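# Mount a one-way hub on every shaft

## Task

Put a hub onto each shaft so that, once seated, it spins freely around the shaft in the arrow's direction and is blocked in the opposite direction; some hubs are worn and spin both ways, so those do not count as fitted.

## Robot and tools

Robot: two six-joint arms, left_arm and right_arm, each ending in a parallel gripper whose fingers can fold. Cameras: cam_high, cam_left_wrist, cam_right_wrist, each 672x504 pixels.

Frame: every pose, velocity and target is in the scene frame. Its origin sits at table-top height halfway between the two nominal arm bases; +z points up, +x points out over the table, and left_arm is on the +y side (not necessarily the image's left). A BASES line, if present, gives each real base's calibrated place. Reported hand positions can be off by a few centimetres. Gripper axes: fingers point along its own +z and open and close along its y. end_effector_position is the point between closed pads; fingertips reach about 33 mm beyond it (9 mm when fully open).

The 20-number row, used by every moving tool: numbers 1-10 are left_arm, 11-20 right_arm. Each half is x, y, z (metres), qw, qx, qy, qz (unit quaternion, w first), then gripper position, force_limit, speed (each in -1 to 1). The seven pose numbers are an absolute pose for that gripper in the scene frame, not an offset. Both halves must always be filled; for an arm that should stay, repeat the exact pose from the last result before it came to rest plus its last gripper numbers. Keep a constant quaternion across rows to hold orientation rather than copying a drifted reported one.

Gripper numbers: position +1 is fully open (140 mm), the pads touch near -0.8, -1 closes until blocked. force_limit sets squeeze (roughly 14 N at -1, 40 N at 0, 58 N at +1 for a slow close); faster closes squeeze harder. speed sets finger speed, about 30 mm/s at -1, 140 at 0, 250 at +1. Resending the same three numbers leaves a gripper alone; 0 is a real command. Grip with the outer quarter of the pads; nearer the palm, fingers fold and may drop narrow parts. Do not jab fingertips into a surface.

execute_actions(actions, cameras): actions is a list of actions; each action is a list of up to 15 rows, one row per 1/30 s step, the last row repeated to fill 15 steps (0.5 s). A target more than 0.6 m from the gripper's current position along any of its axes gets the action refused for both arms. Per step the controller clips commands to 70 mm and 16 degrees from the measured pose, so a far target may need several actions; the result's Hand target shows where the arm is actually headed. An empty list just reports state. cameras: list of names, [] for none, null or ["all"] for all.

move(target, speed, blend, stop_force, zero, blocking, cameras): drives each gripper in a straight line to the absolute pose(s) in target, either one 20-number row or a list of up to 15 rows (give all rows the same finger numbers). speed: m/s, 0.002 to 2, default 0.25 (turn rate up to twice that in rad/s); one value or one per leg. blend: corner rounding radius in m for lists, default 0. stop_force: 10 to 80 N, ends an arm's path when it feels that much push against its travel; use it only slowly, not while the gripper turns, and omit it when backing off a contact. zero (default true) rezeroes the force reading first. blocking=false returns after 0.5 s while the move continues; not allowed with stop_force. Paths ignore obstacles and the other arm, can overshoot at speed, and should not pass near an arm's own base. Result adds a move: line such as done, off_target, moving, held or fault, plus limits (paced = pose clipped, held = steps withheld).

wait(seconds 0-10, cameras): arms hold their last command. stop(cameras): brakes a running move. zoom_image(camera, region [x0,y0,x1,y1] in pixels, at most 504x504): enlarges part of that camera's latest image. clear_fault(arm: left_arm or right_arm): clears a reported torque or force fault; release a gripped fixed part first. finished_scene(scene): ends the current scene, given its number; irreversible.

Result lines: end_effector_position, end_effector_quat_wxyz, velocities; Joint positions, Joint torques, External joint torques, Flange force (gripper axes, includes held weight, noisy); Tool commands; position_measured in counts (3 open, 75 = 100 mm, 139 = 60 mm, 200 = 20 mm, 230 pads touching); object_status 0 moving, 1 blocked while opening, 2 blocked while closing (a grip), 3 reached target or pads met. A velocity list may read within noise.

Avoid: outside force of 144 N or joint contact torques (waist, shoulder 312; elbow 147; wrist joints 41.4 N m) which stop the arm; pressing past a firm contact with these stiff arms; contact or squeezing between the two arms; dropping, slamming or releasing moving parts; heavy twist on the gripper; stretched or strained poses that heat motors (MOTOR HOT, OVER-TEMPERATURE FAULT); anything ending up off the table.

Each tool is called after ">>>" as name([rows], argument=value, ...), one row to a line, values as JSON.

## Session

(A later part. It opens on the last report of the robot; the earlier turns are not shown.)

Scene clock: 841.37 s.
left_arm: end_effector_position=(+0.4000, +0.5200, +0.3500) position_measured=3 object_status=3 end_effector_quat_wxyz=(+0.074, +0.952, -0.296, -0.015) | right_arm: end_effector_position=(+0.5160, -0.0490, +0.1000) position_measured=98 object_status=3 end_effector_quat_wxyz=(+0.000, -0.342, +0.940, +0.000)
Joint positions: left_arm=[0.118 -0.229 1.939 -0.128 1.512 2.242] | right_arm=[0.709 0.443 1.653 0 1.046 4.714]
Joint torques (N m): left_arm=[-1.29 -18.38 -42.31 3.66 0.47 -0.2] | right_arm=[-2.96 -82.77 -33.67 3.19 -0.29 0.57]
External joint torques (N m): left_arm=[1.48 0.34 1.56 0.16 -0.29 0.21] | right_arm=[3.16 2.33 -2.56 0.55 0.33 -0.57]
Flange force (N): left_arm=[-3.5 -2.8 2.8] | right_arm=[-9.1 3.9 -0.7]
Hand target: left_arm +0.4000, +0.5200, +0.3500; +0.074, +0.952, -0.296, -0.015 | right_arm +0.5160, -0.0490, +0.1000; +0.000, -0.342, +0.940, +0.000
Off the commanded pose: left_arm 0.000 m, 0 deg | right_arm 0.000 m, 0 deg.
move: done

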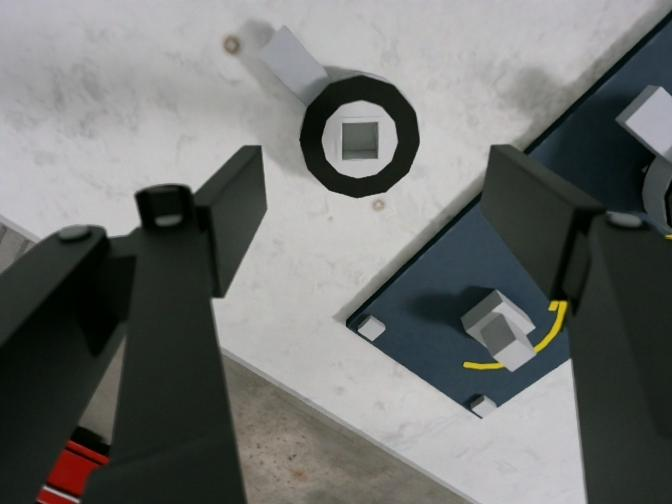

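>>> move([
  [0.40,0.52,0.35,0.074,0.952,-0.296,-0.015,1,1,1,0.5157,-0.055,0.1,0,0.3543,-0.9351,0,0.25,0.5,0],
  [0.40,0.52,0.35,0.074,0.952,-0.296,-0.015,1,1,1,0.5157,-0.055,0.0355,0,0.3543,-0.9351,0,0.25,0.5,0],
], speed=[0.1,0.08], cameras=["cam_right_wrist"])

>>> zoom_image(camera="cam_right_wrist", region=[270, 90, 470, 240])

Scene clock: 874.90 s.
left_arm: end_effector_position=(+0.4000, +0.5200, +0.3500) position_measured=3 object_status=3 end_effector_quat_wxyz=(+0.074, +0.952, -0.296, -0.015) | right_arm: end_effector_position=(+0.5157, -0.0550, +0.0356) position_measured=98 object_status=3 end_effector_quat_wxyz=(+0.000, -0.354, +0.935, +0.000)
Joint positions: left_arm=[0.118 -0.229 1.939 -0.128 1.512 2.242] | right_arm=[0.703 0.494 1.709 0 0.939 4.682]
Joint torques (N m): left_arm=[-1.21 -17.36 -42.47 3.67 0.5 -0.23] | right_arm=[-2.84 -85.97 -30.83 2.9 -0.71 0.44]
External joint torques (N m): left_arm=[1.31 -0.29 1.82 0.14 -0.32 0.24] | right_arm=[3.29 3.05 -2.97 0.59 0.74 -0.44]
Flange force (N): left_arm=[-4.3 -1.6 3.3] | right_arm=[-11.2 4.0 -0.1]
Hand target: left_arm +0.4000, +0.5200, +0.3500; +0.074, +0.952, -0.296, -0.015 | right_arm +0.5157, -0.0550, +0.0355; +0.000, -0.354, +0.935, +0.000
Off the commanded pose: left_arm 0.000 m, 0 deg | right_arm 0.000 m, 0 deg.
move: done

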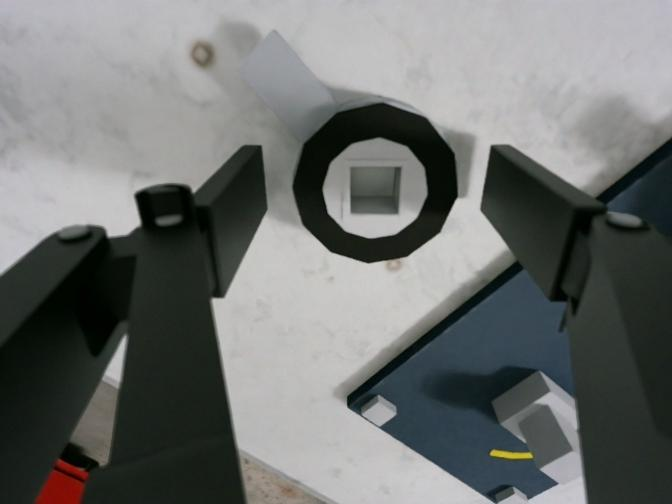

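Scaled by 2.520 (camera's finer frame: 960x720).

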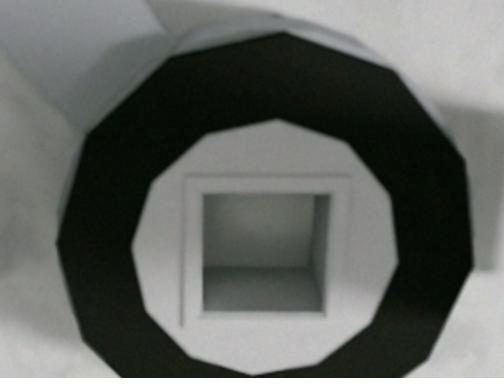

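>>> move(target=[0.40,0.52,0.35,0.074,0.952,-0.296,-0.015,1,1,1,0.5157,-0.055,0.0355,0,0.3543,-0.9351,0,-1,0.5,-1], cameras=[])

>>> wait(seconds=1.0, cameras=["cam_right_wrist"])

>>> move([
  [0.40,0.52,0.35,0.074,0.952,-0.296,-0.015,1,1,1,0.5157,-0.055,0.1,0,0.3543,-0.9351,0,-1,0.5,-1],
  [0.40,0.52,0.35,0.074,0.952,-0.296,-0.015,1,1,1,0.5475,0.086,0.1,0,0.7071,-0.7071,0,-1,0.5,-1],
  [0.40,0.52,0.35,0.074,0.952,-0.296,-0.015,1,1,1,0.5475,0.086,0.084,0,0.7071,-0.7071,0,-1,0.5,-1],
], speed=[0.06,0.2,0.05], cameras=["cam_right_wrist"])

>>> zoom_image(camera="cam_right_wrist", region=[310, 130, 440, 230])

Scene clock: 891.80 s.
left_arm: end_effector_position=(+0.4000, +0.5200, +0.3500) position_measured=3 object_status=3 end_effector_quat_wxyz=(+0.074, +0.952, -0.296, -0.015) | right_arm: end_effector_position=(+0.5157, -0.0550, +0.0355) position_measured=141 object_status=0 end_effector_quat_wxyz=(+0.000, -0.354, +0.935, +0.000)
Joint positions: left_arm=[0.118 -0.229 1.939 -0.128 1.512 2.242] | right_arm=[0.703 0.494 1.709 0 0.939 4.682]
Joint torques (N m): left_arm=[-1.49 -18.48 -42.32 3.65 0.5 -0.37] | right_arm=[-2.2 -73.39 -25.85 3.01 -1.35 0.45]
External joint torques (N m): left_arm=[1.55 1.05 1.72 0.15 -0.32 0.38] | right_arm=[2.53 -9.4 -7.93 0.48 1.39 -0.45]
Flange force (N): left_arm=[-3.1 -4.0 3.1] | right_arm=[-6.2 2.9 -16.2]
Hand target: left_arm +0.4000, +0.5200, +0.3500; +0.074, +0.952, -0.296, -0.015 | right_arm +0.5157, -0.0550, +0.0355; +0.000, -0.354, +0.935, +0.000
Off the commanded pose: left_arm 0.000 m, 0 deg | right_arm 0.000 m, 0 deg.
move: done

Scene clock: 892.80 s.
left_arm: end_effector_position=(+0.4000, +0.5200, +0.3500) position_measured=3 object_status=3 end_effector_quat_wxyz=(+0.074, +0.952, -0.296, -0.015) | right_arm: end_effector_position=(+0.5157, -0.0550, +0.0355) position_measured=141 object_status=2 end_effector_quat_wxyz=(+0.000, -0.354, +0.935, +0.000)
Joint positions: left_arm=[0.118 -0.229 1.939 -0.128 1.512 2.242] | right_arm=[0.703 0.494 1.709 0 0.939 4.682]
Joint torques (N m): left_arm=[-1.29 -18.04 -42.52 3.62 0.48 -0.26] | right_arm=[-2.67 -72.62 -25.06 3.01 -1.19 0.49]
External joint torques (N m): left_arm=[1.38 0.38 1.85 0.19 -0.3 0.27] | right_arm=[2.98 -10.07 -8.68 0.47 1.23 -0.49]
Flange force (N): left_arm=[-3.6 -2.6 3.3] | right_arm=[-6.8 3.4 -17.1]
Hand target: left_arm +0.4000, +0.5200, +0.3500; +0.074, +0.952, -0.296, -0.015 | right_arm +0.5157, -0.0550, +0.0355; +0.000, -0.354, +0.935, +0.000
Tool commands: left_gripper/position=+1.0 left_gripper/force_limit=+1.0 left_gripper/speed=+1.0 right_gripper/position=-1.0 right_gripper/force_limit=+0.5 right_gripper/speed=-1.0
Off the commanded pose: left_arm 0.000 m, 0 deg | right_arm 0.000 m, 0 deg.
wait: 1.00 s; at rest by 0.17 s

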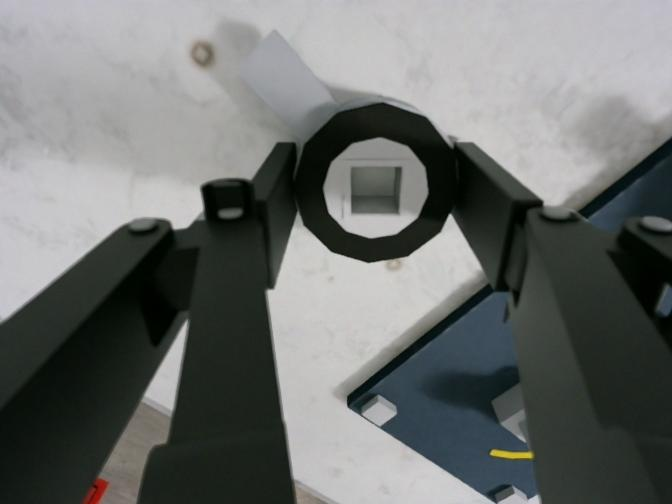

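Scene clock: 896.77 s.
left_arm: end_effector_position=(+0.4000, +0.5200, +0.3500) position_measured=3 object_status=3 end_effector_quat_wxyz=(+0.074, +0.952, -0.296, -0.015) | right_arm: end_effector_position=(+0.5475, +0.0860, +0.0841) position_measured=141 object_status=2 end_effector_quat_wxyz=(+0.000, +0.707, -0.707, +0.000)
Joint positions: left_arm=[0.118 -0.229 1.939 -0.128 1.512 2.242] | right_arm=[0.805 0.624 1.388 0 1.129 3.937]
Joint torques (N m): left_arm=[-0.56 -18.63 -42.55 3.64 0.45 -0.27] | right_arm=[-2.74 -102.87 -36.9 3.28 -0.5 0.47]
External joint torques (N m): left_arm=[0.62 1.15 1.92 0.16 -0.28 0.28] | right_arm=[3.11 4.73 -0.91 0.59 0.52 -0.47]
Flange force (N): left_arm=[-1.6 -2.0 3.7] | right_arm=[-9.5 -4.5 1.8]
Hand target: left_arm +0.4000, +0.5200, +0.3500; +0.074, +0.952, -0.296, -0.015 | right_arm +0.5475, +0.0860, +0.0840; +0.000, +0.707, -0.707, +0.000
Off the commanded pose: left_arm 0.000 m, 0 deg | right_arm 0.000 m, 0 deg.
move: done

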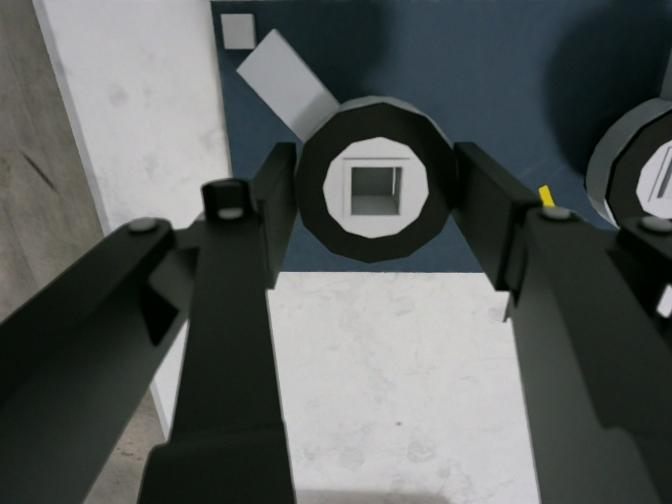

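Scaled by 3.877 (camera's finer frame: 960x720).

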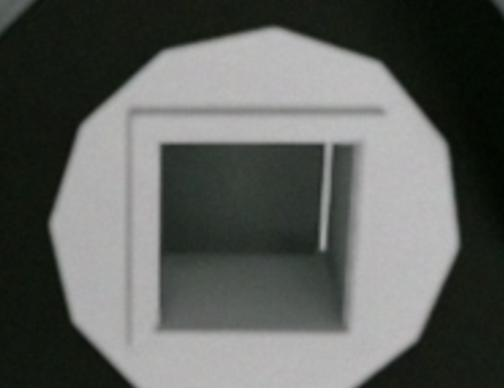

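>>> move(target=[0.40,0.52,0.35,0.074,0.952,-0.296,-0.015,1,1,1,0.5479,0.0868,0.084,0,0.7071,-0.7071,0,-1,0.5,-1], speed=0.02, cameras=["cam_right_wrist"])

>>> zoom_image(camera="cam_right_wrist", region=[310, 130, 440, 230])

Scene clock: 906.00 s.
left_arm: end_effector_position=(+0.4000, +0.5200, +0.3500) position_measured=3 object_status=3 end_effector_quat_wxyz=(+0.074, +0.952, -0.296, -0.015) | right_arm: end_effector_position=(+0.5479, +0.0868, +0.0840) position_measured=141 object_status=2 end_effector_quat_wxyz=(+0.000, +0.707, -0.707, +0.000)
Joint positions: left_arm=[0.118 -0.229 1.939 -0.128 1.512 2.242] | right_arm=[0.805 0.626 1.386 0 1.13 3.937]
Joint torques (N m): left_arm=[-1.43 -17.5 -42.56 3.59 0.53 -0.29] | right_arm=[-2.72 -102.85 -36.91 3.31 -0.38 0.53]
External joint torques (N m): left_arm=[1.64 -0.6 1.87 0.23 -0.34 0.3] | right_arm=[3.24 4.6 -0.89 0.56 0.41 -0.53]
Flange force (N): left_arm=[-5.3 -2.0 3.3] | right_arm=[-9.2 -4.2 1.9]
Hand target: left_arm +0.4000, +0.5200, +0.3500; +0.074, +0.952, -0.296, -0.015 | right_arm +0.5479, +0.0868, +0.0840; +0.000, +0.707, -0.707, +0.000
Off the commanded pose: left_arm 0.000 m, 0 deg | right_arm 0.000 m, 0 deg.
move: done

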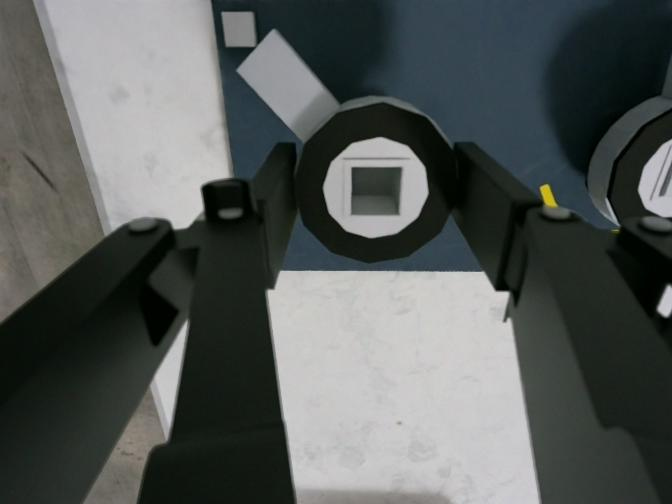

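Scaled by 3.877 (camera's finer frame: 960x720).

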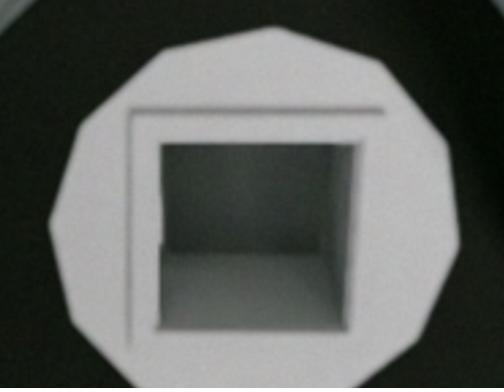

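>>> move(target=[0.40,0.52,0.35,0.074,0.952,-0.296,-0.015,1,1,1,0.5478,0.0878,0.084,0,0.7071,-0.7071,0,-1,0.5,-1], speed=0.02, cameras=["cam_right_wrist"])

>>> zoom_image(camera="cam_right_wrist", region=[340, 155, 410, 225])

Scene clock: 916.60 s.
left_arm: end_effector_position=(+0.4000, +0.5200, +0.3500) position_measured=3 object_status=3 end_effector_quat_wxyz=(+0.074, +0.952, -0.296, -0.015) | right_arm: end_effector_position=(+0.5478, +0.0878, +0.0840) position_measured=141 object_status=2 end_effector_quat_wxyz=(+0.000, +0.707, -0.707, +0.000)
Joint positions: left_arm=[0.118 -0.229 1.939 -0.128 1.512 2.242] | right_arm=[0.806 0.627 1.384 0 1.131 3.938]
Joint torques (N m): left_arm=[-1.34 -17.94 -42.5 3.68 0.47 -0.21] | right_arm=[-3.04 -102.83 -37.06 3.28 -0.35 0.49]
External joint torques (N m): left_arm=[1.48 0.03 1.76 0.14 -0.29 0.22] | right_arm=[3.39 4.52 -0.71 0.59 0.37 -0.49]
Flange force (N): left_arm=[-4.1 -2.3 3.1] | right_arm=[-9.0 -3.6 2.1]
Hand target: left_arm +0.4000, +0.5200, +0.3500; +0.074, +0.952, -0.296, -0.015 | right_arm +0.5478, +0.0878, +0.0840; +0.000, +0.707, -0.707, +0.000
Off the commanded pose: left_arm 0.000 m, 0 deg | right_arm 0.000 m, 0 deg.
move: done

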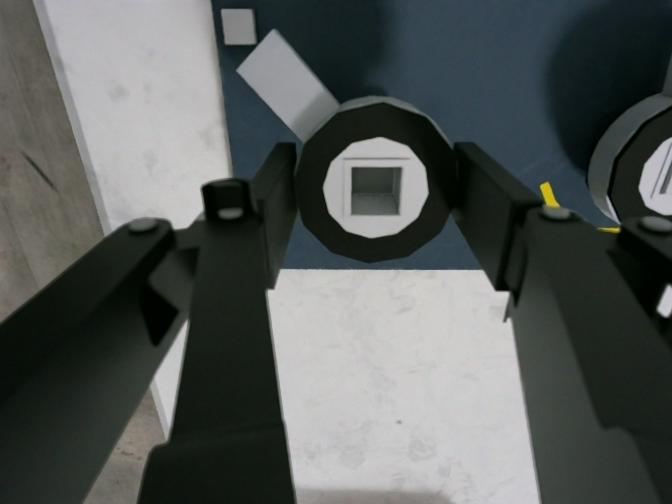

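Scaled by 7.200 (camera's finer frame: 960x720).

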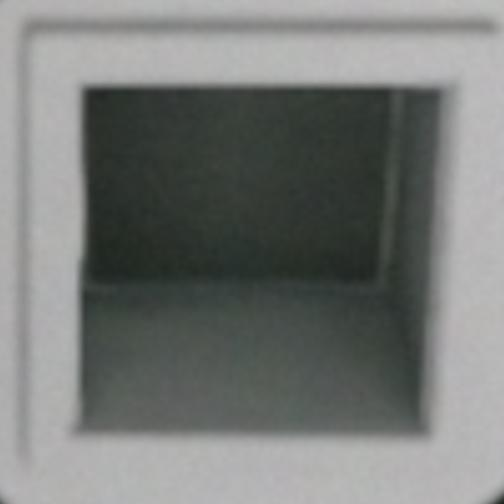

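>>> move(target=[0.40,0.52,0.35,0.074,0.952,-0.296,-0.015,1,1,1,0.5478,0.0878,0.070,0,0.7071,-0.7071,0,-1,0.5,-1], speed=0.008, stop_force=12, cameras=["cam_right_wrist"])

>>> zoom_image(camera="cam_right_wrist", region=[340, 155, 410, 225])

Scene clock: 926.10 s.
left_arm: end_effector_position=(+0.4000, +0.5200, +0.3500) position_measured=3 object_status=3 end_effector_quat_wxyz=(+0.074, +0.952, -0.296, -0.015) | right_arm: end_effector_position=(+0.5478, +0.0878, +0.0814) position_measured=141 object_status=2 end_effector_quat_wxyz=(+0.000, +0.707, -0.707, +0.000)
Joint positions: left_arm=[0.118 -0.229 1.939 -0.128 1.512 2.242] | right_arm=[0.806 0.628 1.386 0 1.127 3.938]
Joint torques (N m): left_arm=[-1.24 -17.85 -42.54 3.64 0.5 -0.32] | right_arm=[-1.92 -86.92 -29.32 3.6 -1.66 0.44]
External joint torques (N m): left_arm=[1.32 0.47 1.95 0.16 -0.33 0.33] | right_arm=[2.43 -11.74 -8.5 0.27 1.68 -0.44]
Flange force (N): left_arm=[-3.6 -2.6 3.6] | right_arm=[-6.1 -2.4 -17.3]
Hand target: left_arm +0.4000, +0.5200, +0.3500; +0.074, +0.952, -0.296, -0.015 | right_arm +0.5478, +0.0878, +0.0814; +0.000, +0.707, -0.707, +0.000
Off the commanded pose: left_arm 0.000 m, 0 deg | right_arm 0.011 m, 0 deg.
move: contact (right_arm)

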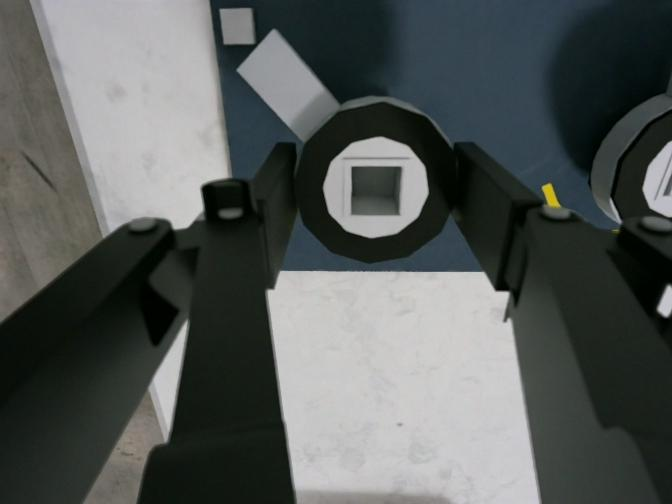

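Scaled by 7.200 (camera's finer frame: 960x720).

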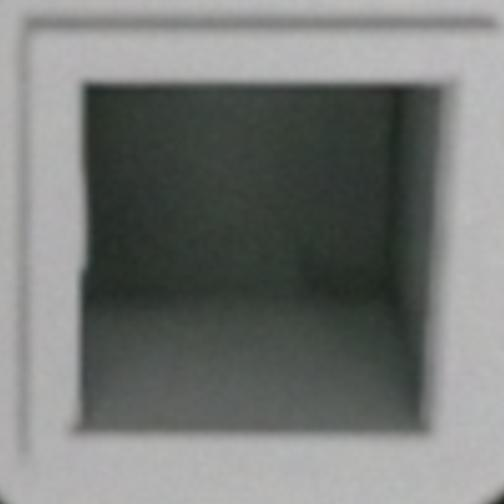

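>>> move([
  [0.40,0.52,0.35,0.074,0.952,-0.296,-0.015,1,1,1,0.5478,0.0878,0.083,0,0.7071,-0.7071,0,-1,0.5,-1],
  [0.40,0.52,0.35,0.074,0.952,-0.296,-0.015,1,1,1,0.5478,0.0883,0.083,0,0.7071,-0.7071,0,-1,0.5,-1],
], speed=0.02, cameras=[])

>>> move(target=[0.40,0.52,0.35,0.074,0.952,-0.296,-0.015,1,1,1,0.5478,0.0883,0.070,0,0.7071,-0.7071,0,-1,0.5,-1], speed=0.008, stop_force=12, cameras=["cam_right_wrist"])

>>> zoom_image(camera="cam_right_wrist", region=[340, 155, 410, 225])

Scene clock: 943.60 s.
left_arm: end_effector_position=(+0.4000, +0.5200, +0.3500) position_measured=3 object_status=3 end_effector_quat_wxyz=(+0.074, +0.952, -0.296, -0.015) | right_arm: end_effector_position=(+0.5478, +0.0883, +0.0832) position_measured=141 object_status=2 end_effector_quat_wxyz=(+0.000, +0.707, -0.707, +0.000)
Joint positions: left_arm=[0.118 -0.229 1.939 -0.128 1.512 2.242] | right_arm=[0.806 0.628 1.384 0 1.13 3.939]
Joint torques (N m): left_arm=[-1.92 -18.42 -42.54 3.64 0.46 -0.31] | right_arm=[-2.85 -102.73 -37.01 3.25 -0.22 0.55]
External joint torques (N m): left_arm=[1.99 0.92 1.91 0.17 -0.28 0.32] | right_arm=[3.09 4.27 -0.83 0.62 0.24 -0.55]
Flange force (N): left_arm=[-4.0 -4.4 3.2] | right_arm=[-8.5 -3.8 2.0]
Hand target: left_arm +0.4000, +0.5200, +0.3500; +0.074, +0.952, -0.296, -0.015 | right_arm +0.5478, +0.0883, +0.0830; +0.000, +0.707, -0.707, +0.000
Off the commanded pose: left_arm 0.000 m, 0 deg | right_arm 0.000 m, 0 deg.
move: done

Scene clock: 945.93 s.
left_arm: end_effector_position=(+0.4000, +0.5200, +0.3500) position_measured=3 object_status=3 end_effector_quat_wxyz=(+0.074, +0.952, -0.296, -0.015) | right_arm: end_effector_position=(+0.5478, +0.0883, +0.0700) position_measured=141 object_status=2 end_effector_quat_wxyz=(+0.000, +0.707, -0.707, +0.000)
Joint positions: left_arm=[0.118 -0.229 1.939 -0.128 1.512 2.242] | right_arm=[0.806 0.637 1.394 0 1.11 3.939]
Joint torques (N m): left_arm=[-1.57 -17.5 -42.38 3.66 0.51 -0.23] | right_arm=[-11.3 -100.32 -34.12 0.19 0.18 0.55]
External joint torques (N m): left_arm=[1.73 -0.14 1.74 0.15 -0.33 0.24] | right_arm=[11.77 1.56 -3.32 3.64 -0.16 -0.55]
Flange force (N): left_arm=[-4.6 -2.6 3.0] | right_arm=[-16.9 2.1 -1.1]
Hand target: left_arm +0.4000, +0.5200, +0.3500; +0.074, +0.952, -0.296, -0.015 | right_arm +0.5478, +0.0883, +0.0700; +0.000, +0.707, -0.707, +0.000
Off the commanded pose: left_arm 0.000 m, 0 deg | right_arm 0.000 m, 0 deg.
move: done

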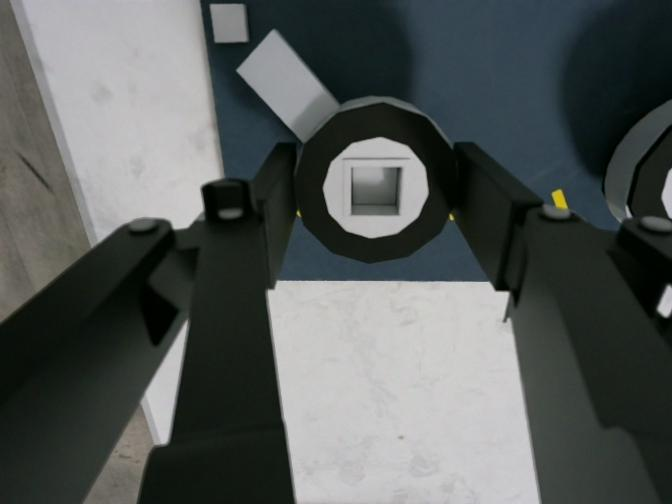

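Scaled by 7.200 (camera's finer frame: 960x720).

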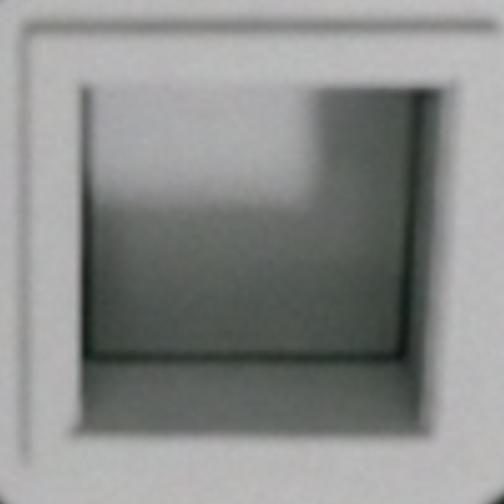

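>>> move(target=[0.40,0.52,0.35,0.074,0.952,-0.296,-0.015,1,1,1,0.5478,0.0884,0.045,0,0.7071,-0.7071,0,-1,0.5,-1], speed=0.015, stop_force=12, cameras=["cam_right_wrist"])

Scene clock: 951.87 s.
left_arm: end_effector_position=(+0.4000, +0.5200, +0.3500) position_measured=3 object_status=3 end_effector_quat_wxyz=(+0.074, +0.952, -0.296, -0.015) | right_arm: end_effector_position=(+0.5479, +0.0884, +0.0577) position_measured=141 object_status=2 end_effector_quat_wxyz=(+0.000, +0.707, -0.707, +0.000)
Joint positions: left_arm=[0.118 -0.229 1.939 -0.128 1.512 2.242] | right_arm=[0.806 0.646 1.403 0 1.092 3.939]
Joint torques (N m): left_arm=[-1.7 -17.75 -42.22 3.68 0.45 -0.27] | right_arm=[-12.6 -74.37 -24.36 -0.26 -3.71 0.46]
External joint torques (N m): left_arm=[1.76 0.09 1.5 0.13 -0.27 0.28] | right_arm=[13.09 -25.06 -12.81 4.07 3.74 -0.46]
Flange force (N): left_arm=[-4.2 -3.2 2.5] | right_arm=[-10.4 10.2 -33.2]
Hand target: left_arm +0.4000, +0.5200, +0.3500; +0.074, +0.952, -0.296, -0.015 | right_arm +0.5479, +0.0884, +0.0577; +0.000, +0.707, -0.707, +0.000
Off the commanded pose: left_arm 0.000 m, 0 deg | right_arm 0.013 m, 0 deg.
move: contact (right_arm)

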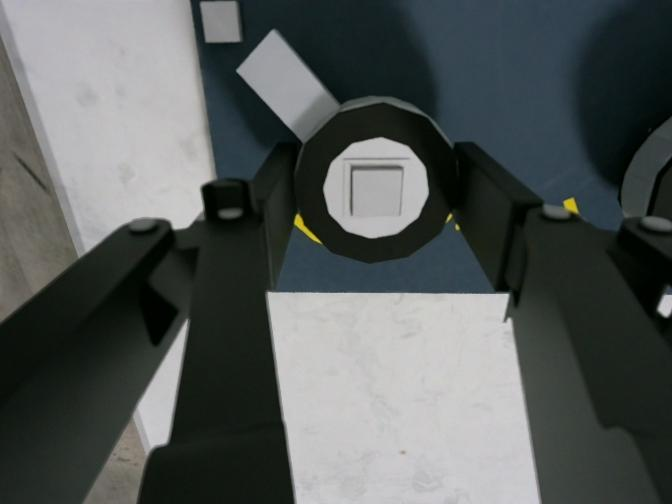

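Test.

>>> move([
  [0.40,0.52,0.35,0.074,0.952,-0.296,-0.015,1,1,1,0.5479,0.0884,0.0583,0,0.7071,-0.7071,0,-1,0.5,-1],
  [0.40,0.52,0.35,0.074,0.952,-0.296,-0.015,1,1,1,0.5479,0.0884,0.0583,0,0.7071,-0.7071,0,0.08,0.5,-1],
  [0.40,0.52,0.35,0.074,0.952,-0.296,-0.015,1,1,1,0.5479,0.0884,0.0583,0,0.7071,-0.7071,0,-1,-1,-1],
], speed=0.02, cameras=[])

>>> move(target=[0.40,0.52,0.35,0.074,0.952,-0.296,-0.015,1,1,1,0.5479,0.0884,0.0583,0,0.7771,-0.6293,0,-1,-1,-1], speed=0.08, cameras=["cam_right_wrist"])

>>> move(target=[0.40,0.52,0.35,0.074,0.952,-0.296,-0.015,1,1,1,0.5479,0.0884,0.0583,0,0.7071,-0.7071,0,-1,-1,-1], speed=0.08, cameras=["cam_right_wrist"])

>>> move(target=[0.40,0.52,0.35,0.074,0.952,-0.296,-0.015,1,1,1,0.5479,0.0884,0.0583,0,0.6293,-0.7771,0,-1,-1,-1], speed=0.08, cameras=["cam_right_wrist"])

Scene clock: 967.33 s.
left_arm: end_effector_position=(+0.4000, +0.5200, +0.3500) position_measured=3 object_status=3 end_effector_quat_wxyz=(+0.074, +0.952, -0.296, -0.015) | right_arm: end_effector_position=(+0.5479, +0.0884, +0.0583) position_measured=138 object_status=0 end_effector_quat_wxyz=(+0.000, +0.707, -0.707, +0.000)
Joint positions: left_arm=[0.118 -0.229 1.939 -0.128 1.512 2.242] | right_arm=[0.806 0.646 1.402 0 1.094 3.939]
Joint torques (N m): left_arm=[-1.6 -17.87 -42.56 3.73 0.6 -0.25] | right_arm=[-7.74 -97.14 -36.93 1.49 -3.47 0.5]
External joint torques (N m): left_arm=[1.73 0.21 1.96 0.08 -0.42 0.26] | right_arm=[8.13 -2.28 -0.23 2.3 3.49 -0.51]
Flange force (N): left_arm=[-4.4 -3.0 3.6] | right_arm=[-6.9 5.5 -6.9]
Hand target: left_arm +0.4000, +0.5200, +0.3500; +0.074, +0.952, -0.296, -0.015 | right_arm +0.5479, +0.0884, +0.0583; +0.000, +0.707, -0.707, +0.000
Off the commanded pose: left_arm 0.000 m, 0 deg | right_arm 0.000 m, 0 deg.
move: done

Scene clock: 969.03 s.
left_arm: end_effector_position=(+0.4000, +0.5200, +0.3500) position_measured=3 object_status=3 end_effector_quat_wxyz=(+0.074, +0.952, -0.296, -0.015) | right_arm: end_effector_position=(+0.5479, +0.0884, +0.0583) position_measured=138 object_status=2 end_effector_quat_wxyz=(+0.000, +0.777, -0.629, +0.000)
Joint positions: left_arm=[0.118 -0.229 1.939 -0.128 1.512 2.242] | right_arm=[0.807 0.646 1.402 0 1.094 3.729]
Joint torques (N m): left_arm=[-1.58 -17.96 -42.51 3.72 0.47 -0.28] | right_arm=[-4.78 -98.84 -35.4 2.47 -1.88 0.65]
External joint torques (N m): left_arm=[1.64 0.48 1.9 0.09 -0.29 0.29] | right_arm=[5.4 -0.47 -1.75 1.33 1.89 -0.65]
Flange force (N): left_arm=[-4.0 -3.2 3.3] | right_arm=[-8.0 -1.7 -4.3]
Hand target: left_arm +0.4000, +0.5200, +0.3500; +0.074, +0.952, -0.296, -0.015 | right_arm +0.5479, +0.0884, +0.0583; +0.000, +0.777, -0.629, +0.000
Off the commanded pose: left_arm 0.000 m, 0 deg | right_arm 0.000 m, 0 deg.
move: done

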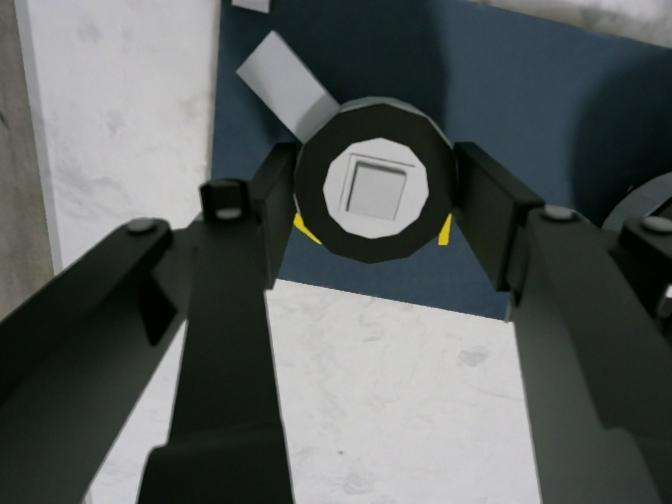

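Scene clock: 970.73 s.
left_arm: end_effector_position=(+0.4000, +0.5200, +0.3500) position_measured=3 object_status=3 end_effector_quat_wxyz=(+0.074, +0.952, -0.296, -0.015) | right_arm: end_effector_position=(+0.5479, +0.0884, +0.0583) position_measured=138 object_status=2 end_effector_quat_wxyz=(+0.000, +0.707, -0.707, +0.000)
Joint positions: left_arm=[0.118 -0.229 1.939 -0.128 1.512 2.242] | right_arm=[0.806 0.646 1.402 0 1.094 3.939]
Joint torques (N m): left_arm=[-1.35 -17.75 -42.48 3.62 0.54 -0.22] | right_arm=[-9.05 -95.43 -36.03 1.34 -3.59 0.75]
External joint torques (N m): left_arm=[1.45 0.11 1.83 0.18 -0.36 0.23] | right_arm=[9.6 -3.78 -1.08 2.46 3.61 -0.75]
Flange force (N): left_arm=[-4.0 -2.3 3.4] | right_arm=[-8.0 6.5 -8.8]
Hand target: left_arm +0.4000, +0.5200, +0.3500; +0.074, +0.952, -0.296, -0.015 | right_arm +0.5479, +0.0884, +0.0583; +0.000, +0.707, -0.707, +0.000
Off the commanded pose: left_arm 0.000 m, 0 deg | right_arm 0.000 m, 0 deg.
move: done

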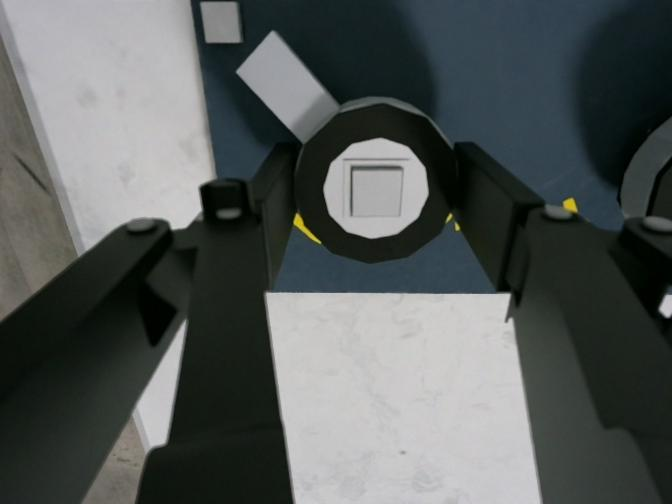

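Scene clock: 972.43 s.
left_arm: end_effector_position=(+0.4000, +0.5200, +0.3500) position_measured=3 object_status=3 end_effector_quat_wxyz=(+0.074, +0.952, -0.296, -0.015) | right_arm: end_effector_position=(+0.5479, +0.0884, +0.0583) position_measured=138 object_status=2 end_effector_quat_wxyz=(+0.000, -0.629, +0.777, +0.000)
Joint positions: left_arm=[0.118 -0.229 1.939 -0.128 1.512 2.242] | right_arm=[0.806 0.646 1.402 0 1.094 4.148]
Joint torques (N m): left_arm=[-1.12 -18.36 -42.6 3.74 0.48 -0.24] | right_arm=[-12.5 -93.8 -37.25 -0.3 -4.9 0.42]
External joint torques (N m): left_arm=[1.17 0.97 1.98 0.06 -0.31 0.24] | right_arm=[13.15 -5.43 0.16 4.11 4.93 -0.43]
Flange force (N): left_arm=[-2.6 -2.7 3.7] | right_arm=[-5.3 13.8 -11.1]
Hand target: left_arm +0.4000, +0.5200, +0.3500; +0.074, +0.952, -0.296, -0.015 | right_arm +0.5479, +0.0884, +0.0583; +0.000, -0.629, +0.777, +0.000
Off the commanded pose: left_arm 0.000 m, 0 deg | right_arm 0.000 m, 0 deg.
move: done

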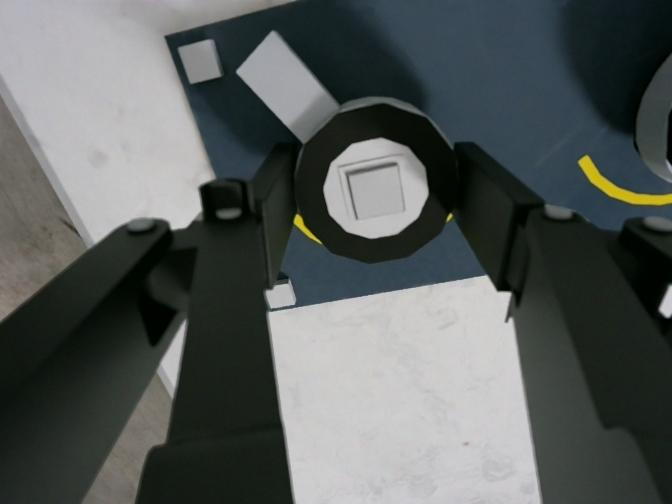

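>>> move(target=[0.40,0.52,0.35,0.074,0.952,-0.296,-0.015,1,1,1,0.5479,0.0884,0.0583,0,0.8660,-0.5,0,-1,-1,-1], speed=0.12, cameras=["cam_right_wrist"])

>>> move(target=[0.40,0.52,0.35,0.074,0.952,-0.296,-0.015,1,1,1,0.5479,0.0884,0.0583,0,0.7071,-0.7071,0,-1,-1,-1], speed=0.12, cameras=["cam_right_wrist"])

Scene clock: 986.10 s.
left_arm: end_effector_position=(+0.4000, +0.5200, +0.3500) position_measured=3 object_status=3 end_effector_quat_wxyz=(+0.074, +0.952, -0.296, -0.015) | right_arm: end_effector_position=(+0.5478, +0.0885, +0.0583) position_measured=138 object_status=2 end_effector_quat_wxyz=(+0.000, +0.866, -0.500, +0.000)
Joint positions: left_arm=[0.118 -0.229 1.939 -0.128 1.512 2.242] | right_arm=[0.807 0.646 1.402 0 1.094 3.415]
Joint torques (N m): left_arm=[-1.56 -18.8 -42.55 3.65 0.53 -0.3] | right_arm=[-1.57 -98.17 -31.77 3.52 0.24 0.17]
External joint torques (N m): left_arm=[1.74 0.66 1.79 0.17 -0.33 0.3] | right_arm=[1.72 -1.19 -5.46 0.27 -0.24 -0.17]
Flange force (N): left_arm=[-3.8 -3.7 3.2] | right_arm=[-5.4 -10.8 -4.4]
Hand target: left_arm +0.4000, +0.5200, +0.3500; +0.074, +0.952, -0.296, -0.015 | right_arm +0.5479, +0.0884, +0.0583; +0.000, +0.866, -0.500, +0.000
Off the commanded pose: left_arm 0.000 m, 0 deg | right_arm 0.000 m, 0 deg.
move: done

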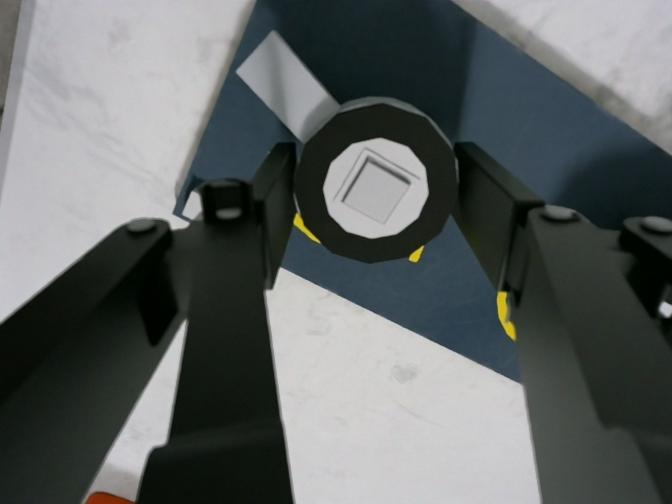

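Scene clock: 988.70 s.
left_arm: end_effector_position=(+0.4000, +0.5200, +0.3500) position_measured=3 object_status=3 end_effector_quat_wxyz=(+0.074, +0.952, -0.296, -0.015) | right_arm: end_effector_position=(+0.5480, +0.0883, +0.0583) position_measured=138 object_status=2 end_effector_quat_wxyz=(+0.000, +0.707, -0.707, +0.000)
Joint positions: left_arm=[0.118 -0.229 1.939 -0.128 1.512 2.242] | right_arm=[0.806 0.646 1.402 0 1.094 3.939]
Joint torques (N m): left_arm=[-1.39 -18.07 -42.52 3.68 0.44 -0.27] | right_arm=[-12.62 -93.86 -36.54 -0.13 -4.55 0.82]
External joint torques (N m): left_arm=[1.58 -0.12 1.73 0.15 -0.26 0.28] | right_arm=[12.66 -5.2 -0.54 3.91 4.58 -0.82]
Flange force (N): left_arm=[-4.5 -2.4 2.9] | right_arm=[-8.6 10.5 -10.9]
Hand target: left_arm +0.4000, +0.5200, +0.3500; +0.074, +0.952, -0.296, -0.015 | right_arm +0.5479, +0.0884, +0.0583; +0.000, +0.707, -0.707, +0.000
Off the commanded pose: left_arm 0.000 m, 0 deg | right_arm 0.000 m, 0 deg.
move: done

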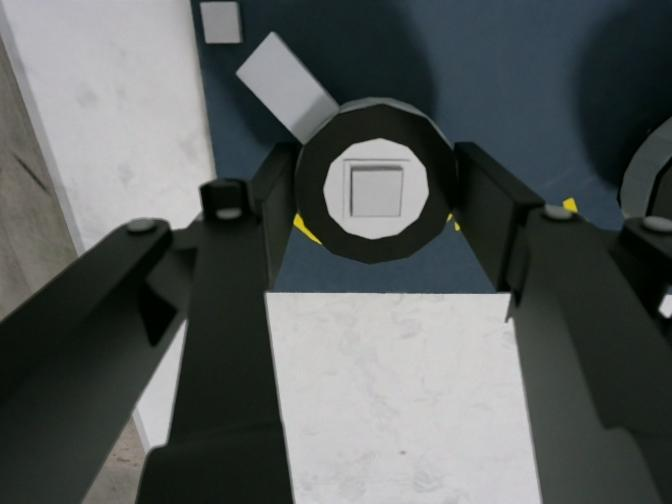

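>>> move(target=[0.40,0.52,0.35,0.074,0.952,-0.296,-0.015,1,1,1,0.5479,0.0884,0.0583,0,0.7071,-0.7071,0,-0.98,0.5,-1], speed=0.1, cameras=[])

>>> move([
  [0.40,0.52,0.35,0.074,0.952,-0.296,-0.015,1,1,1,0.5479,0.0884,0.09,0,0.7071,-0.7071,0,-0.98,0.5,-1],
  [0.40,0.52,0.35,0.074,0.952,-0.296,-0.015,1,1,1,0.5479,0.0884,0.105,0,0.7071,-0.7071,0,-0.98,0.5,-1],
  [0.40,0.52,0.35,0.074,0.952,-0.296,-0.015,1,1,1,0.5200,-0.055,0.105,0,0.7071,-0.7071,0,-0.98,0.5,-1],
  [0.40,0.52,0.35,0.074,0.952,-0.296,-0.015,1,1,1,0.5200,-0.055,0.039,0,0.7071,-0.7071,0,-0.98,0.5,-1],
], speed=[0.03,0.1,0.15,0.06], blend=[0,0.007,0.015,0], cameras=[])

>>> move(target=[0.40,0.52,0.35,0.074,0.952,-0.296,-0.015,1,1,1,0.52,-0.055,0.032,0,0.7071,-0.7071,0,-0.98,0.5,-1], speed=0.015, stop_force=10, cameras=["cam_right_wrist"])

>>> move([
  [0.40,0.52,0.35,0.074,0.952,-0.296,-0.015,1,1,1,0.52,-0.055,0.036,0,0.7071,-0.7071,0,-0.98,0.5,-1],
  [0.40,0.52,0.35,0.074,0.952,-0.296,-0.015,1,1,1,0.52,-0.055,0.036,0,0.7071,-0.7071,0,0.25,0.5,0],
  [0.40,0.52,0.35,0.074,0.952,-0.296,-0.015,1,1,1,0.52,-0.055,0.1,0,0.7071,-0.7071,0,0.25,0.5,0],
  [0.40,0.52,0.35,0.074,0.952,-0.296,-0.015,1,1,1,0.476,-0.185,0.1,0,0.7071,-0.7071,0,0.25,0.5,0],
], speed=[0.05,0.05,0.12,0.2], cameras=["cam_right_wrist"])

>>> zoom_image(camera="cam_right_wrist", region=[270, 60, 470, 210])

Scene clock: 1011.43 s.
left_arm: end_effector_position=(+0.4000, +0.5200, +0.3500) position_measured=3 object_status=3 end_effector_quat_wxyz=(+0.074, +0.952, -0.296, -0.015) | right_arm: end_effector_position=(+0.5479, +0.0884, +0.0583) position_measured=141 object_status=0 end_effector_quat_wxyz=(+0.000, +0.707, -0.707, +0.000)
Joint positions: left_arm=[0.118 -0.229 1.939 -0.128 1.512 2.242] | right_arm=[0.806 0.646 1.402 0 1.094 3.939]
Joint torques (N m): left_arm=[-1.52 -18.3 -42.35 3.64 0.54 -0.23] | right_arm=[-9.6 -87.33 -34.47 0.82 -5.79 0.58]
External joint torques (N m): left_arm=[1.55 0.94 1.72 0.16 -0.36 0.24] | right_arm=[10.16 -11.97 -2.68 2.99 5.81 -0.58]
Flange force (N): left_arm=[-3.0 -3.6 3.2] | right_arm=[-4.6 10.7 -19.3]
Hand target: left_arm +0.4000, +0.5200, +0.3500; +0.074, +0.952, -0.296, -0.015 | right_arm +0.5479, +0.0884, +0.0583; +0.000, +0.707, -0.707, +0.000
Off the commanded pose: left_arm 0.000 m, 0 deg | right_arm 0.000 m, 0 deg.
move: done

Scene clock: 1015.07 s.
left_arm: end_effector_position=(+0.4000, +0.5200, +0.3500) position_measured=3 object_status=3 end_effector_quat_wxyz=(+0.074, +0.952, -0.296, -0.015) | right_arm: end_effector_position=(+0.5200, -0.0550, +0.0391) position_measured=141 object_status=2 end_effector_quat_wxyz=(+0.000, +0.707, -0.707, +0.000)
Joint positions: left_arm=[0.118 -0.229 1.939 -0.128 1.512 2.242] | right_arm=[0.699 0.495 1.699 0 0.947 3.831]
Joint torques (N m): left_arm=[-1.35 -18.03 -42.76 3.72 0.57 -0.22] | right_arm=[-2.63 -89.37 -32.99 2.91 -0.33 0.5]
External joint torques (N m): left_arm=[1.45 0.3 2.01 0.1 -0.38 0.23] | right_arm=[2.95 6.15 -1.04 0.57 0.35 -0.5]
Flange force (N): left_arm=[-3.9 -2.4 3.7] | right_arm=[-9.7 -5.8 4.6]
Hand target: left_arm +0.4000, +0.5200, +0.3500; +0.074, +0.952, -0.296, -0.015 | right_arm +0.5200, -0.0550, +0.0390; +0.000, +0.707, -0.707, +0.000
Off the commanded pose: left_arm 0.000 m, 0 deg | right_arm 0.000 m, 0 deg.
move: done

Scene clock: 1015.90 s.
left_arm: end_effector_position=(+0.4000, +0.5200, +0.3500) position_measured=3 object_status=3 end_effector_quat_wxyz=(+0.074, +0.952, -0.296, -0.015) | right_arm: end_effector_position=(+0.5201, -0.0550, +0.0356) position_measured=141 object_status=2 end_effector_quat_wxyz=(+0.000, +0.707, -0.707, +0.000)
Joint positions: left_arm=[0.118 -0.229 1.939 -0.128 1.512 2.242] | right_arm=[0.699 0.498 1.702 0 0.942 3.831]
Joint torques (N m): left_arm=[-1.85 -18.11 -42.49 3.72 0.44 -0.27] | right_arm=[-3.74 -67.88 -23.44 2.65 -2.2 0.55]
External joint torques (N m): left_arm=[1.96 0.21 1.75 0.1 -0.26 0.28] | right_arm=[4.14 -15.29 -10.33 0.8 2.22 -0.55]
Flange force (N): left_arm=[-4.6 -3.5 2.9] | right_arm=[-6.6 -0.1 -24.6]
Hand target: left_arm +0.4000, +0.5200, +0.3500; +0.074, +0.952, -0.296, -0.015 | right_arm +0.5201, -0.0550, +0.0357; +0.000, +0.707, -0.707, +0.000
Off the commanded pose: left_arm 0.000 m, 0 deg | right_arm 0.004 m, 0 deg.
move: contact (right_arm)

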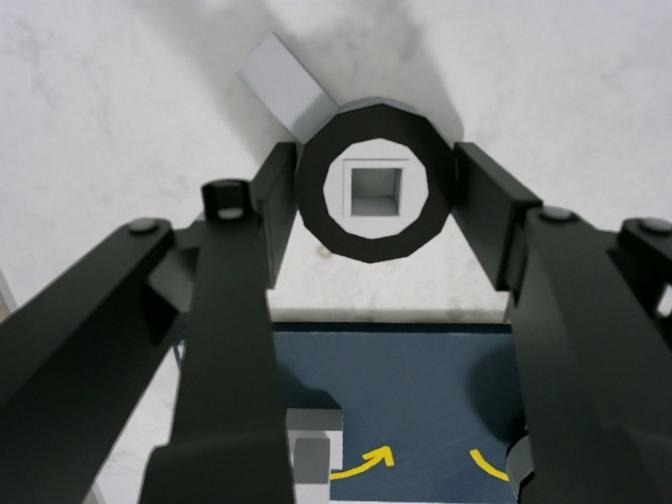

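Scene clock: 1018.87 s.
left_arm: end_effector_position=(+0.4000, +0.5200, +0.3500) position_measured=3 object_status=3 end_effector_quat_wxyz=(+0.074, +0.952, -0.296, -0.015) | right_arm: end_effector_position=(+0.4760, -0.1849, +0.1000) position_measured=98 object_status=3 end_effector_quat_wxyz=(+0.000, +0.707, -0.707, +0.000)
Joint positions: left_arm=[0.118 -0.229 1.939 -0.128 1.512 2.242] | right_arm=[0.585 0.279 1.893 0 0.97 3.717]
Joint torques (N m): left_arm=[-1.19 -18.3 -42.85 3.63 0.47 -0.17] | right_arm=[-1.06 -66.88 -31.52 3 -0.37 0.44]
External joint torques (N m): left_arm=[1.35 0.43 2.17 0.19 -0.28 0.17] | right_arm=[1.41 4 -3 0.52 0.39 -0.44]
Flange force (N): left_arm=[-3.7 -2.2 3.9] | right_arm=[-8.1 -8.5 0.6]
Hand target: left_arm +0.4000, +0.5200, +0.3500; +0.074, +0.952, -0.296, -0.015 | right_arm +0.4760, -0.1850, +0.1000; +0.000, +0.707, -0.707, +0.000
Off the commanded pose: left_arm 0.000 m, 0 deg | right_arm 0.000 m, 0 deg.
move: done

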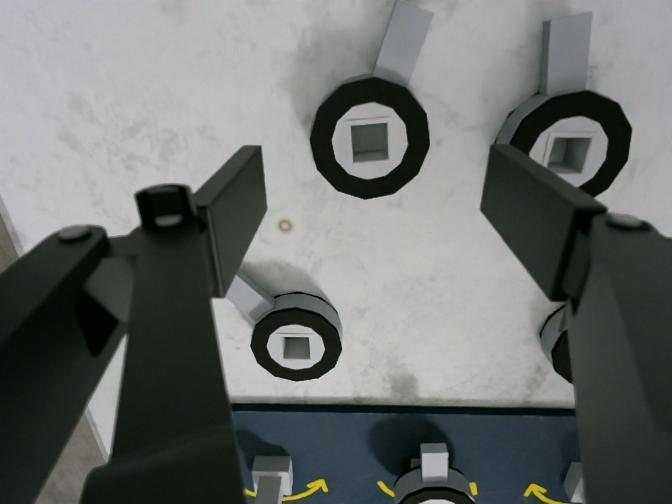

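Scaled by 2.520 (camera's finer frame: 960x720).

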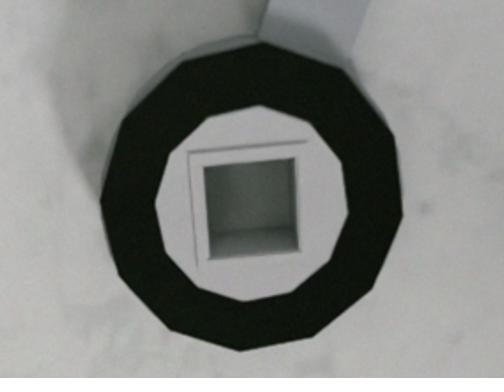

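>>> move([
  [0.40,0.52,0.35,0.074,0.952,-0.296,-0.015,1,1,1,0.4752,-0.188,0.1,0,0.7373,-0.6756,0,0.25,0.5,0],
  [0.40,0.52,0.35,0.074,0.952,-0.296,-0.015,1,1,1,0.4752,-0.188,0.1,0,0.7373,-0.6756,0,0.14,0.5,0],
  [0.40,0.52,0.35,0.074,0.952,-0.296,-0.015,1,1,1,0.4752,-0.188,0.055,0,0.7373,-0.6756,0,0.14,0.5,0],
], speed=[0.1,0.1,0.08], cameras=["cam_right_wrist"])

>>> zoom_image(camera="cam_right_wrist", region=[270, 90, 470, 240])

Scene clock: 1044.83 s.
left_arm: end_effector_position=(+0.4000, +0.5200, +0.3500) position_measured=3 object_status=3 end_effector_quat_wxyz=(+0.074, +0.952, -0.296, -0.015) | right_arm: end_effector_position=(+0.4752, -0.1880, +0.0551) position_measured=112 object_status=3 end_effector_quat_wxyz=(+0.000, +0.737, -0.676, +0.000)
Joint positions: left_arm=[0.118 -0.229 1.939 -0.128 1.512 2.242] | right_arm=[0.582 0.322 1.933 0 0.887 3.627]
Joint torques (N m): left_arm=[-1.04 -18.3 -42.92 3.7 0.46 -0.24] | right_arm=[-2.72 -67.9 -29.49 2.7 -0.38 0.49]
External joint torques (N m): left_arm=[1.17 0.52 2.23 0.12 -0.28 0.25] | right_arm=[3.04 2.62 -2.93 0.61 0.4 -0.49]
Flange force (N): left_arm=[-3.5 -2.1 4.0] | right_arm=[-8.4 -6.2 0.0]
Hand target: left_arm +0.4000, +0.5200, +0.3500; +0.074, +0.952, -0.296, -0.015 | right_arm +0.4752, -0.1880, +0.0550; +0.000, +0.737, -0.676, +0.000
Off the commanded pose: left_arm 0.000 m, 0 deg | right_arm 0.000 m, 0 deg.
move: done

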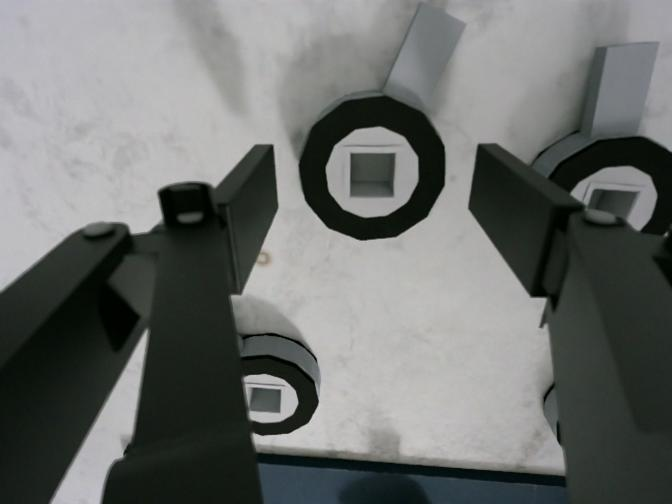

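Scaled by 2.520 (camera's finer frame: 960x720).

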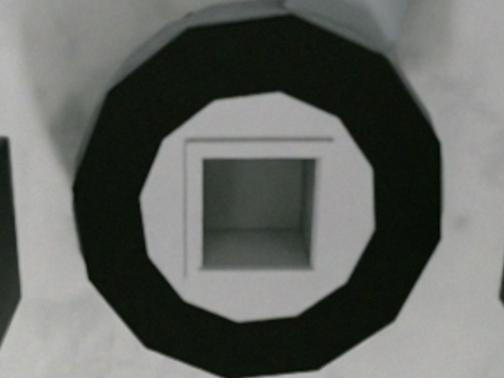

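>>> move(target=[0.40,0.52,0.35,0.074,0.952,-0.296,-0.015,1,1,1,0.4752,-0.188,0.0355,0,0.7373,-0.6756,0,0.14,0.5,0], speed=0.04, cameras=["cam_right_wrist"])

>>> move(target=[0.40,0.52,0.35,0.074,0.952,-0.296,-0.015,1,1,1,0.4752,-0.188,0.0355,0,0.7373,-0.6756,0,-1,0.5,-1], cameras=[])

>>> wait(seconds=0.8, cameras=["cam_right_wrist"])

Scene clock: 1062.57 s.
left_arm: end_effector_position=(+0.4000, +0.5200, +0.3500) position_measured=3 object_status=3 end_effector_quat_wxyz=(+0.074, +0.952, -0.296, -0.015) | right_arm: end_effector_position=(+0.4752, -0.1880, +0.0355) position_measured=112 object_status=3 end_effector_quat_wxyz=(+0.000, +0.737, -0.676, +0.000)
Joint positions: left_arm=[0.118 -0.229 1.939 -0.128 1.512 2.242] | right_arm=[0.582 0.343 1.946 0 0.852 3.627]
Joint torques (N m): left_arm=[-1.61 -17.81 -42.44 3.66 0.49 -0.22] | right_arm=[-3.11 -69.27 -28.86 2.64 -0.26 0.51]
External joint torques (N m): left_arm=[1.74 -0.04 1.66 0.16 -0.32 0.23] | right_arm=[3.34 2.89 -2.67 0.58 0.27 -0.51]
Flange force (N): left_arm=[-4.4 -2.8 2.9] | right_arm=[-8.7 -5.8 1.0]
Hand target: left_arm +0.4000, +0.5200, +0.3500; +0.074, +0.952, -0.296, -0.015 | right_arm +0.4752, -0.1880, +0.0355; +0.000, +0.737, -0.676, +0.000
Off the commanded pose: left_arm 0.000 m, 0 deg | right_arm 0.000 m, 0 deg.
move: done

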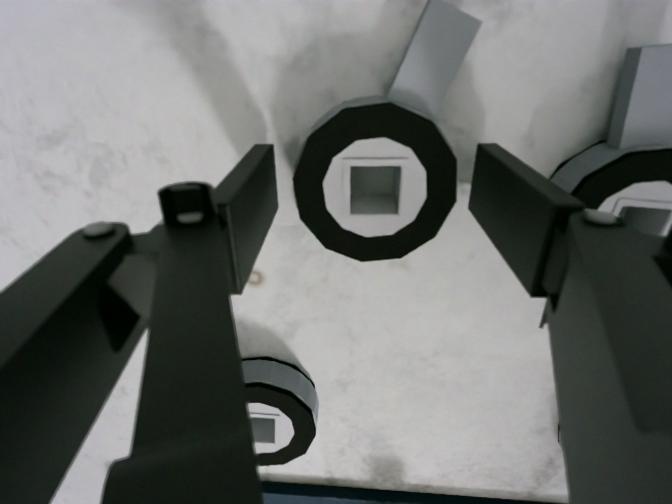

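Scene clock: 1063.73 s.
left_arm: end_effector_position=(+0.4000, +0.5200, +0.3500) position_measured=3 object_status=3 end_effector_quat_wxyz=(+0.074, +0.952, -0.296, -0.015) | right_arm: end_effector_position=(+0.4752, -0.1880, +0.0355) position_measured=140 object_status=0 end_effector_quat_wxyz=(+0.000, +0.737, -0.676, +0.000)
Joint positions: left_arm=[0.118 -0.229 1.939 -0.128 1.512 2.242] | right_arm=[0.582 0.344 1.946 0 0.852 3.627]
Joint torques (N m): left_arm=[-1.96 -17.48 -42.57 3.7 0.52 -0.23] | right_arm=[-3.32 -55.88 -23.21 2.62 -1.87 0.49]
External joint torques (N m): left_arm=[2.25 -1.18 1.72 0.12 -0.32 0.24] | right_arm=[3.44 -10.49 -8.31 0.59 1.88 -0.49]
Flange force (N): left_arm=[-6.7 -2.4 2.7] | right_arm=[-6.1 -1.0 -20.9]
Hand target: left_arm +0.4000, +0.5200, +0.3500; +0.074, +0.952, -0.296, -0.015 | right_arm +0.4752, -0.1880, +0.0355; +0.000, +0.737, -0.676, +0.000
Off the commanded pose: left_arm 0.000 m, 0 deg | right_arm 0.000 m, 0 deg.
move: done

Scene clock: 1064.53 s.
left_arm: end_effector_position=(+0.4000, +0.5200, +0.3500) position_measured=3 object_status=3 end_effector_quat_wxyz=(+0.074, +0.952, -0.296, -0.015) | right_arm: end_effector_position=(+0.4752, -0.1880, +0.0355) position_measured=140 object_status=2 end_effector_quat_wxyz=(+0.000, +0.737, -0.676, +0.000)
Joint positions: left_arm=[0.118 -0.229 1.939 -0.128 1.512 2.242] | right_arm=[0.582 0.344 1.946 0 0.852 3.627]
Joint torques (N m): left_arm=[-1.37 -18.03 -42.53 3.64 0.53 -0.25] | right_arm=[-3 -56.17 -23.3 2.63 -1.79 0.44]
External joint torques (N m): left_arm=[1.49 0.46 1.87 0.17 -0.35 0.26] | right_arm=[3.21 -10.15 -8.16 0.58 1.81 -0.44]
Flange force (N): left_arm=[-3.7 -2.9 3.4] | right_arm=[-5.9 -1.3 -20.3]
Hand target: left_arm +0.4000, +0.5200, +0.3500; +0.074, +0.952, -0.296, -0.015 | right_arm +0.4752, -0.1880, +0.0355; +0.000, +0.737, -0.676, +0.000
Tool commands: left_gripper/position=+1.0 left_gripper/force_limit=+1.0 left_gripper/speed=+1.0 right_gripper/position=-1.0 right_gripper/force_limit=+0.5 right_gripper/speed=-1.0
Off the commanded pose: left_arm 0.000 m, 0 deg | right_arm 0.000 m, 0 deg.
wait: 0.80 s; at rest by 0.17 s

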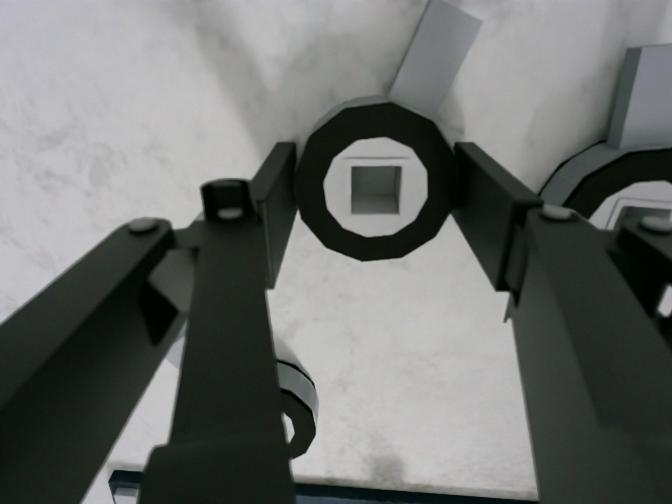

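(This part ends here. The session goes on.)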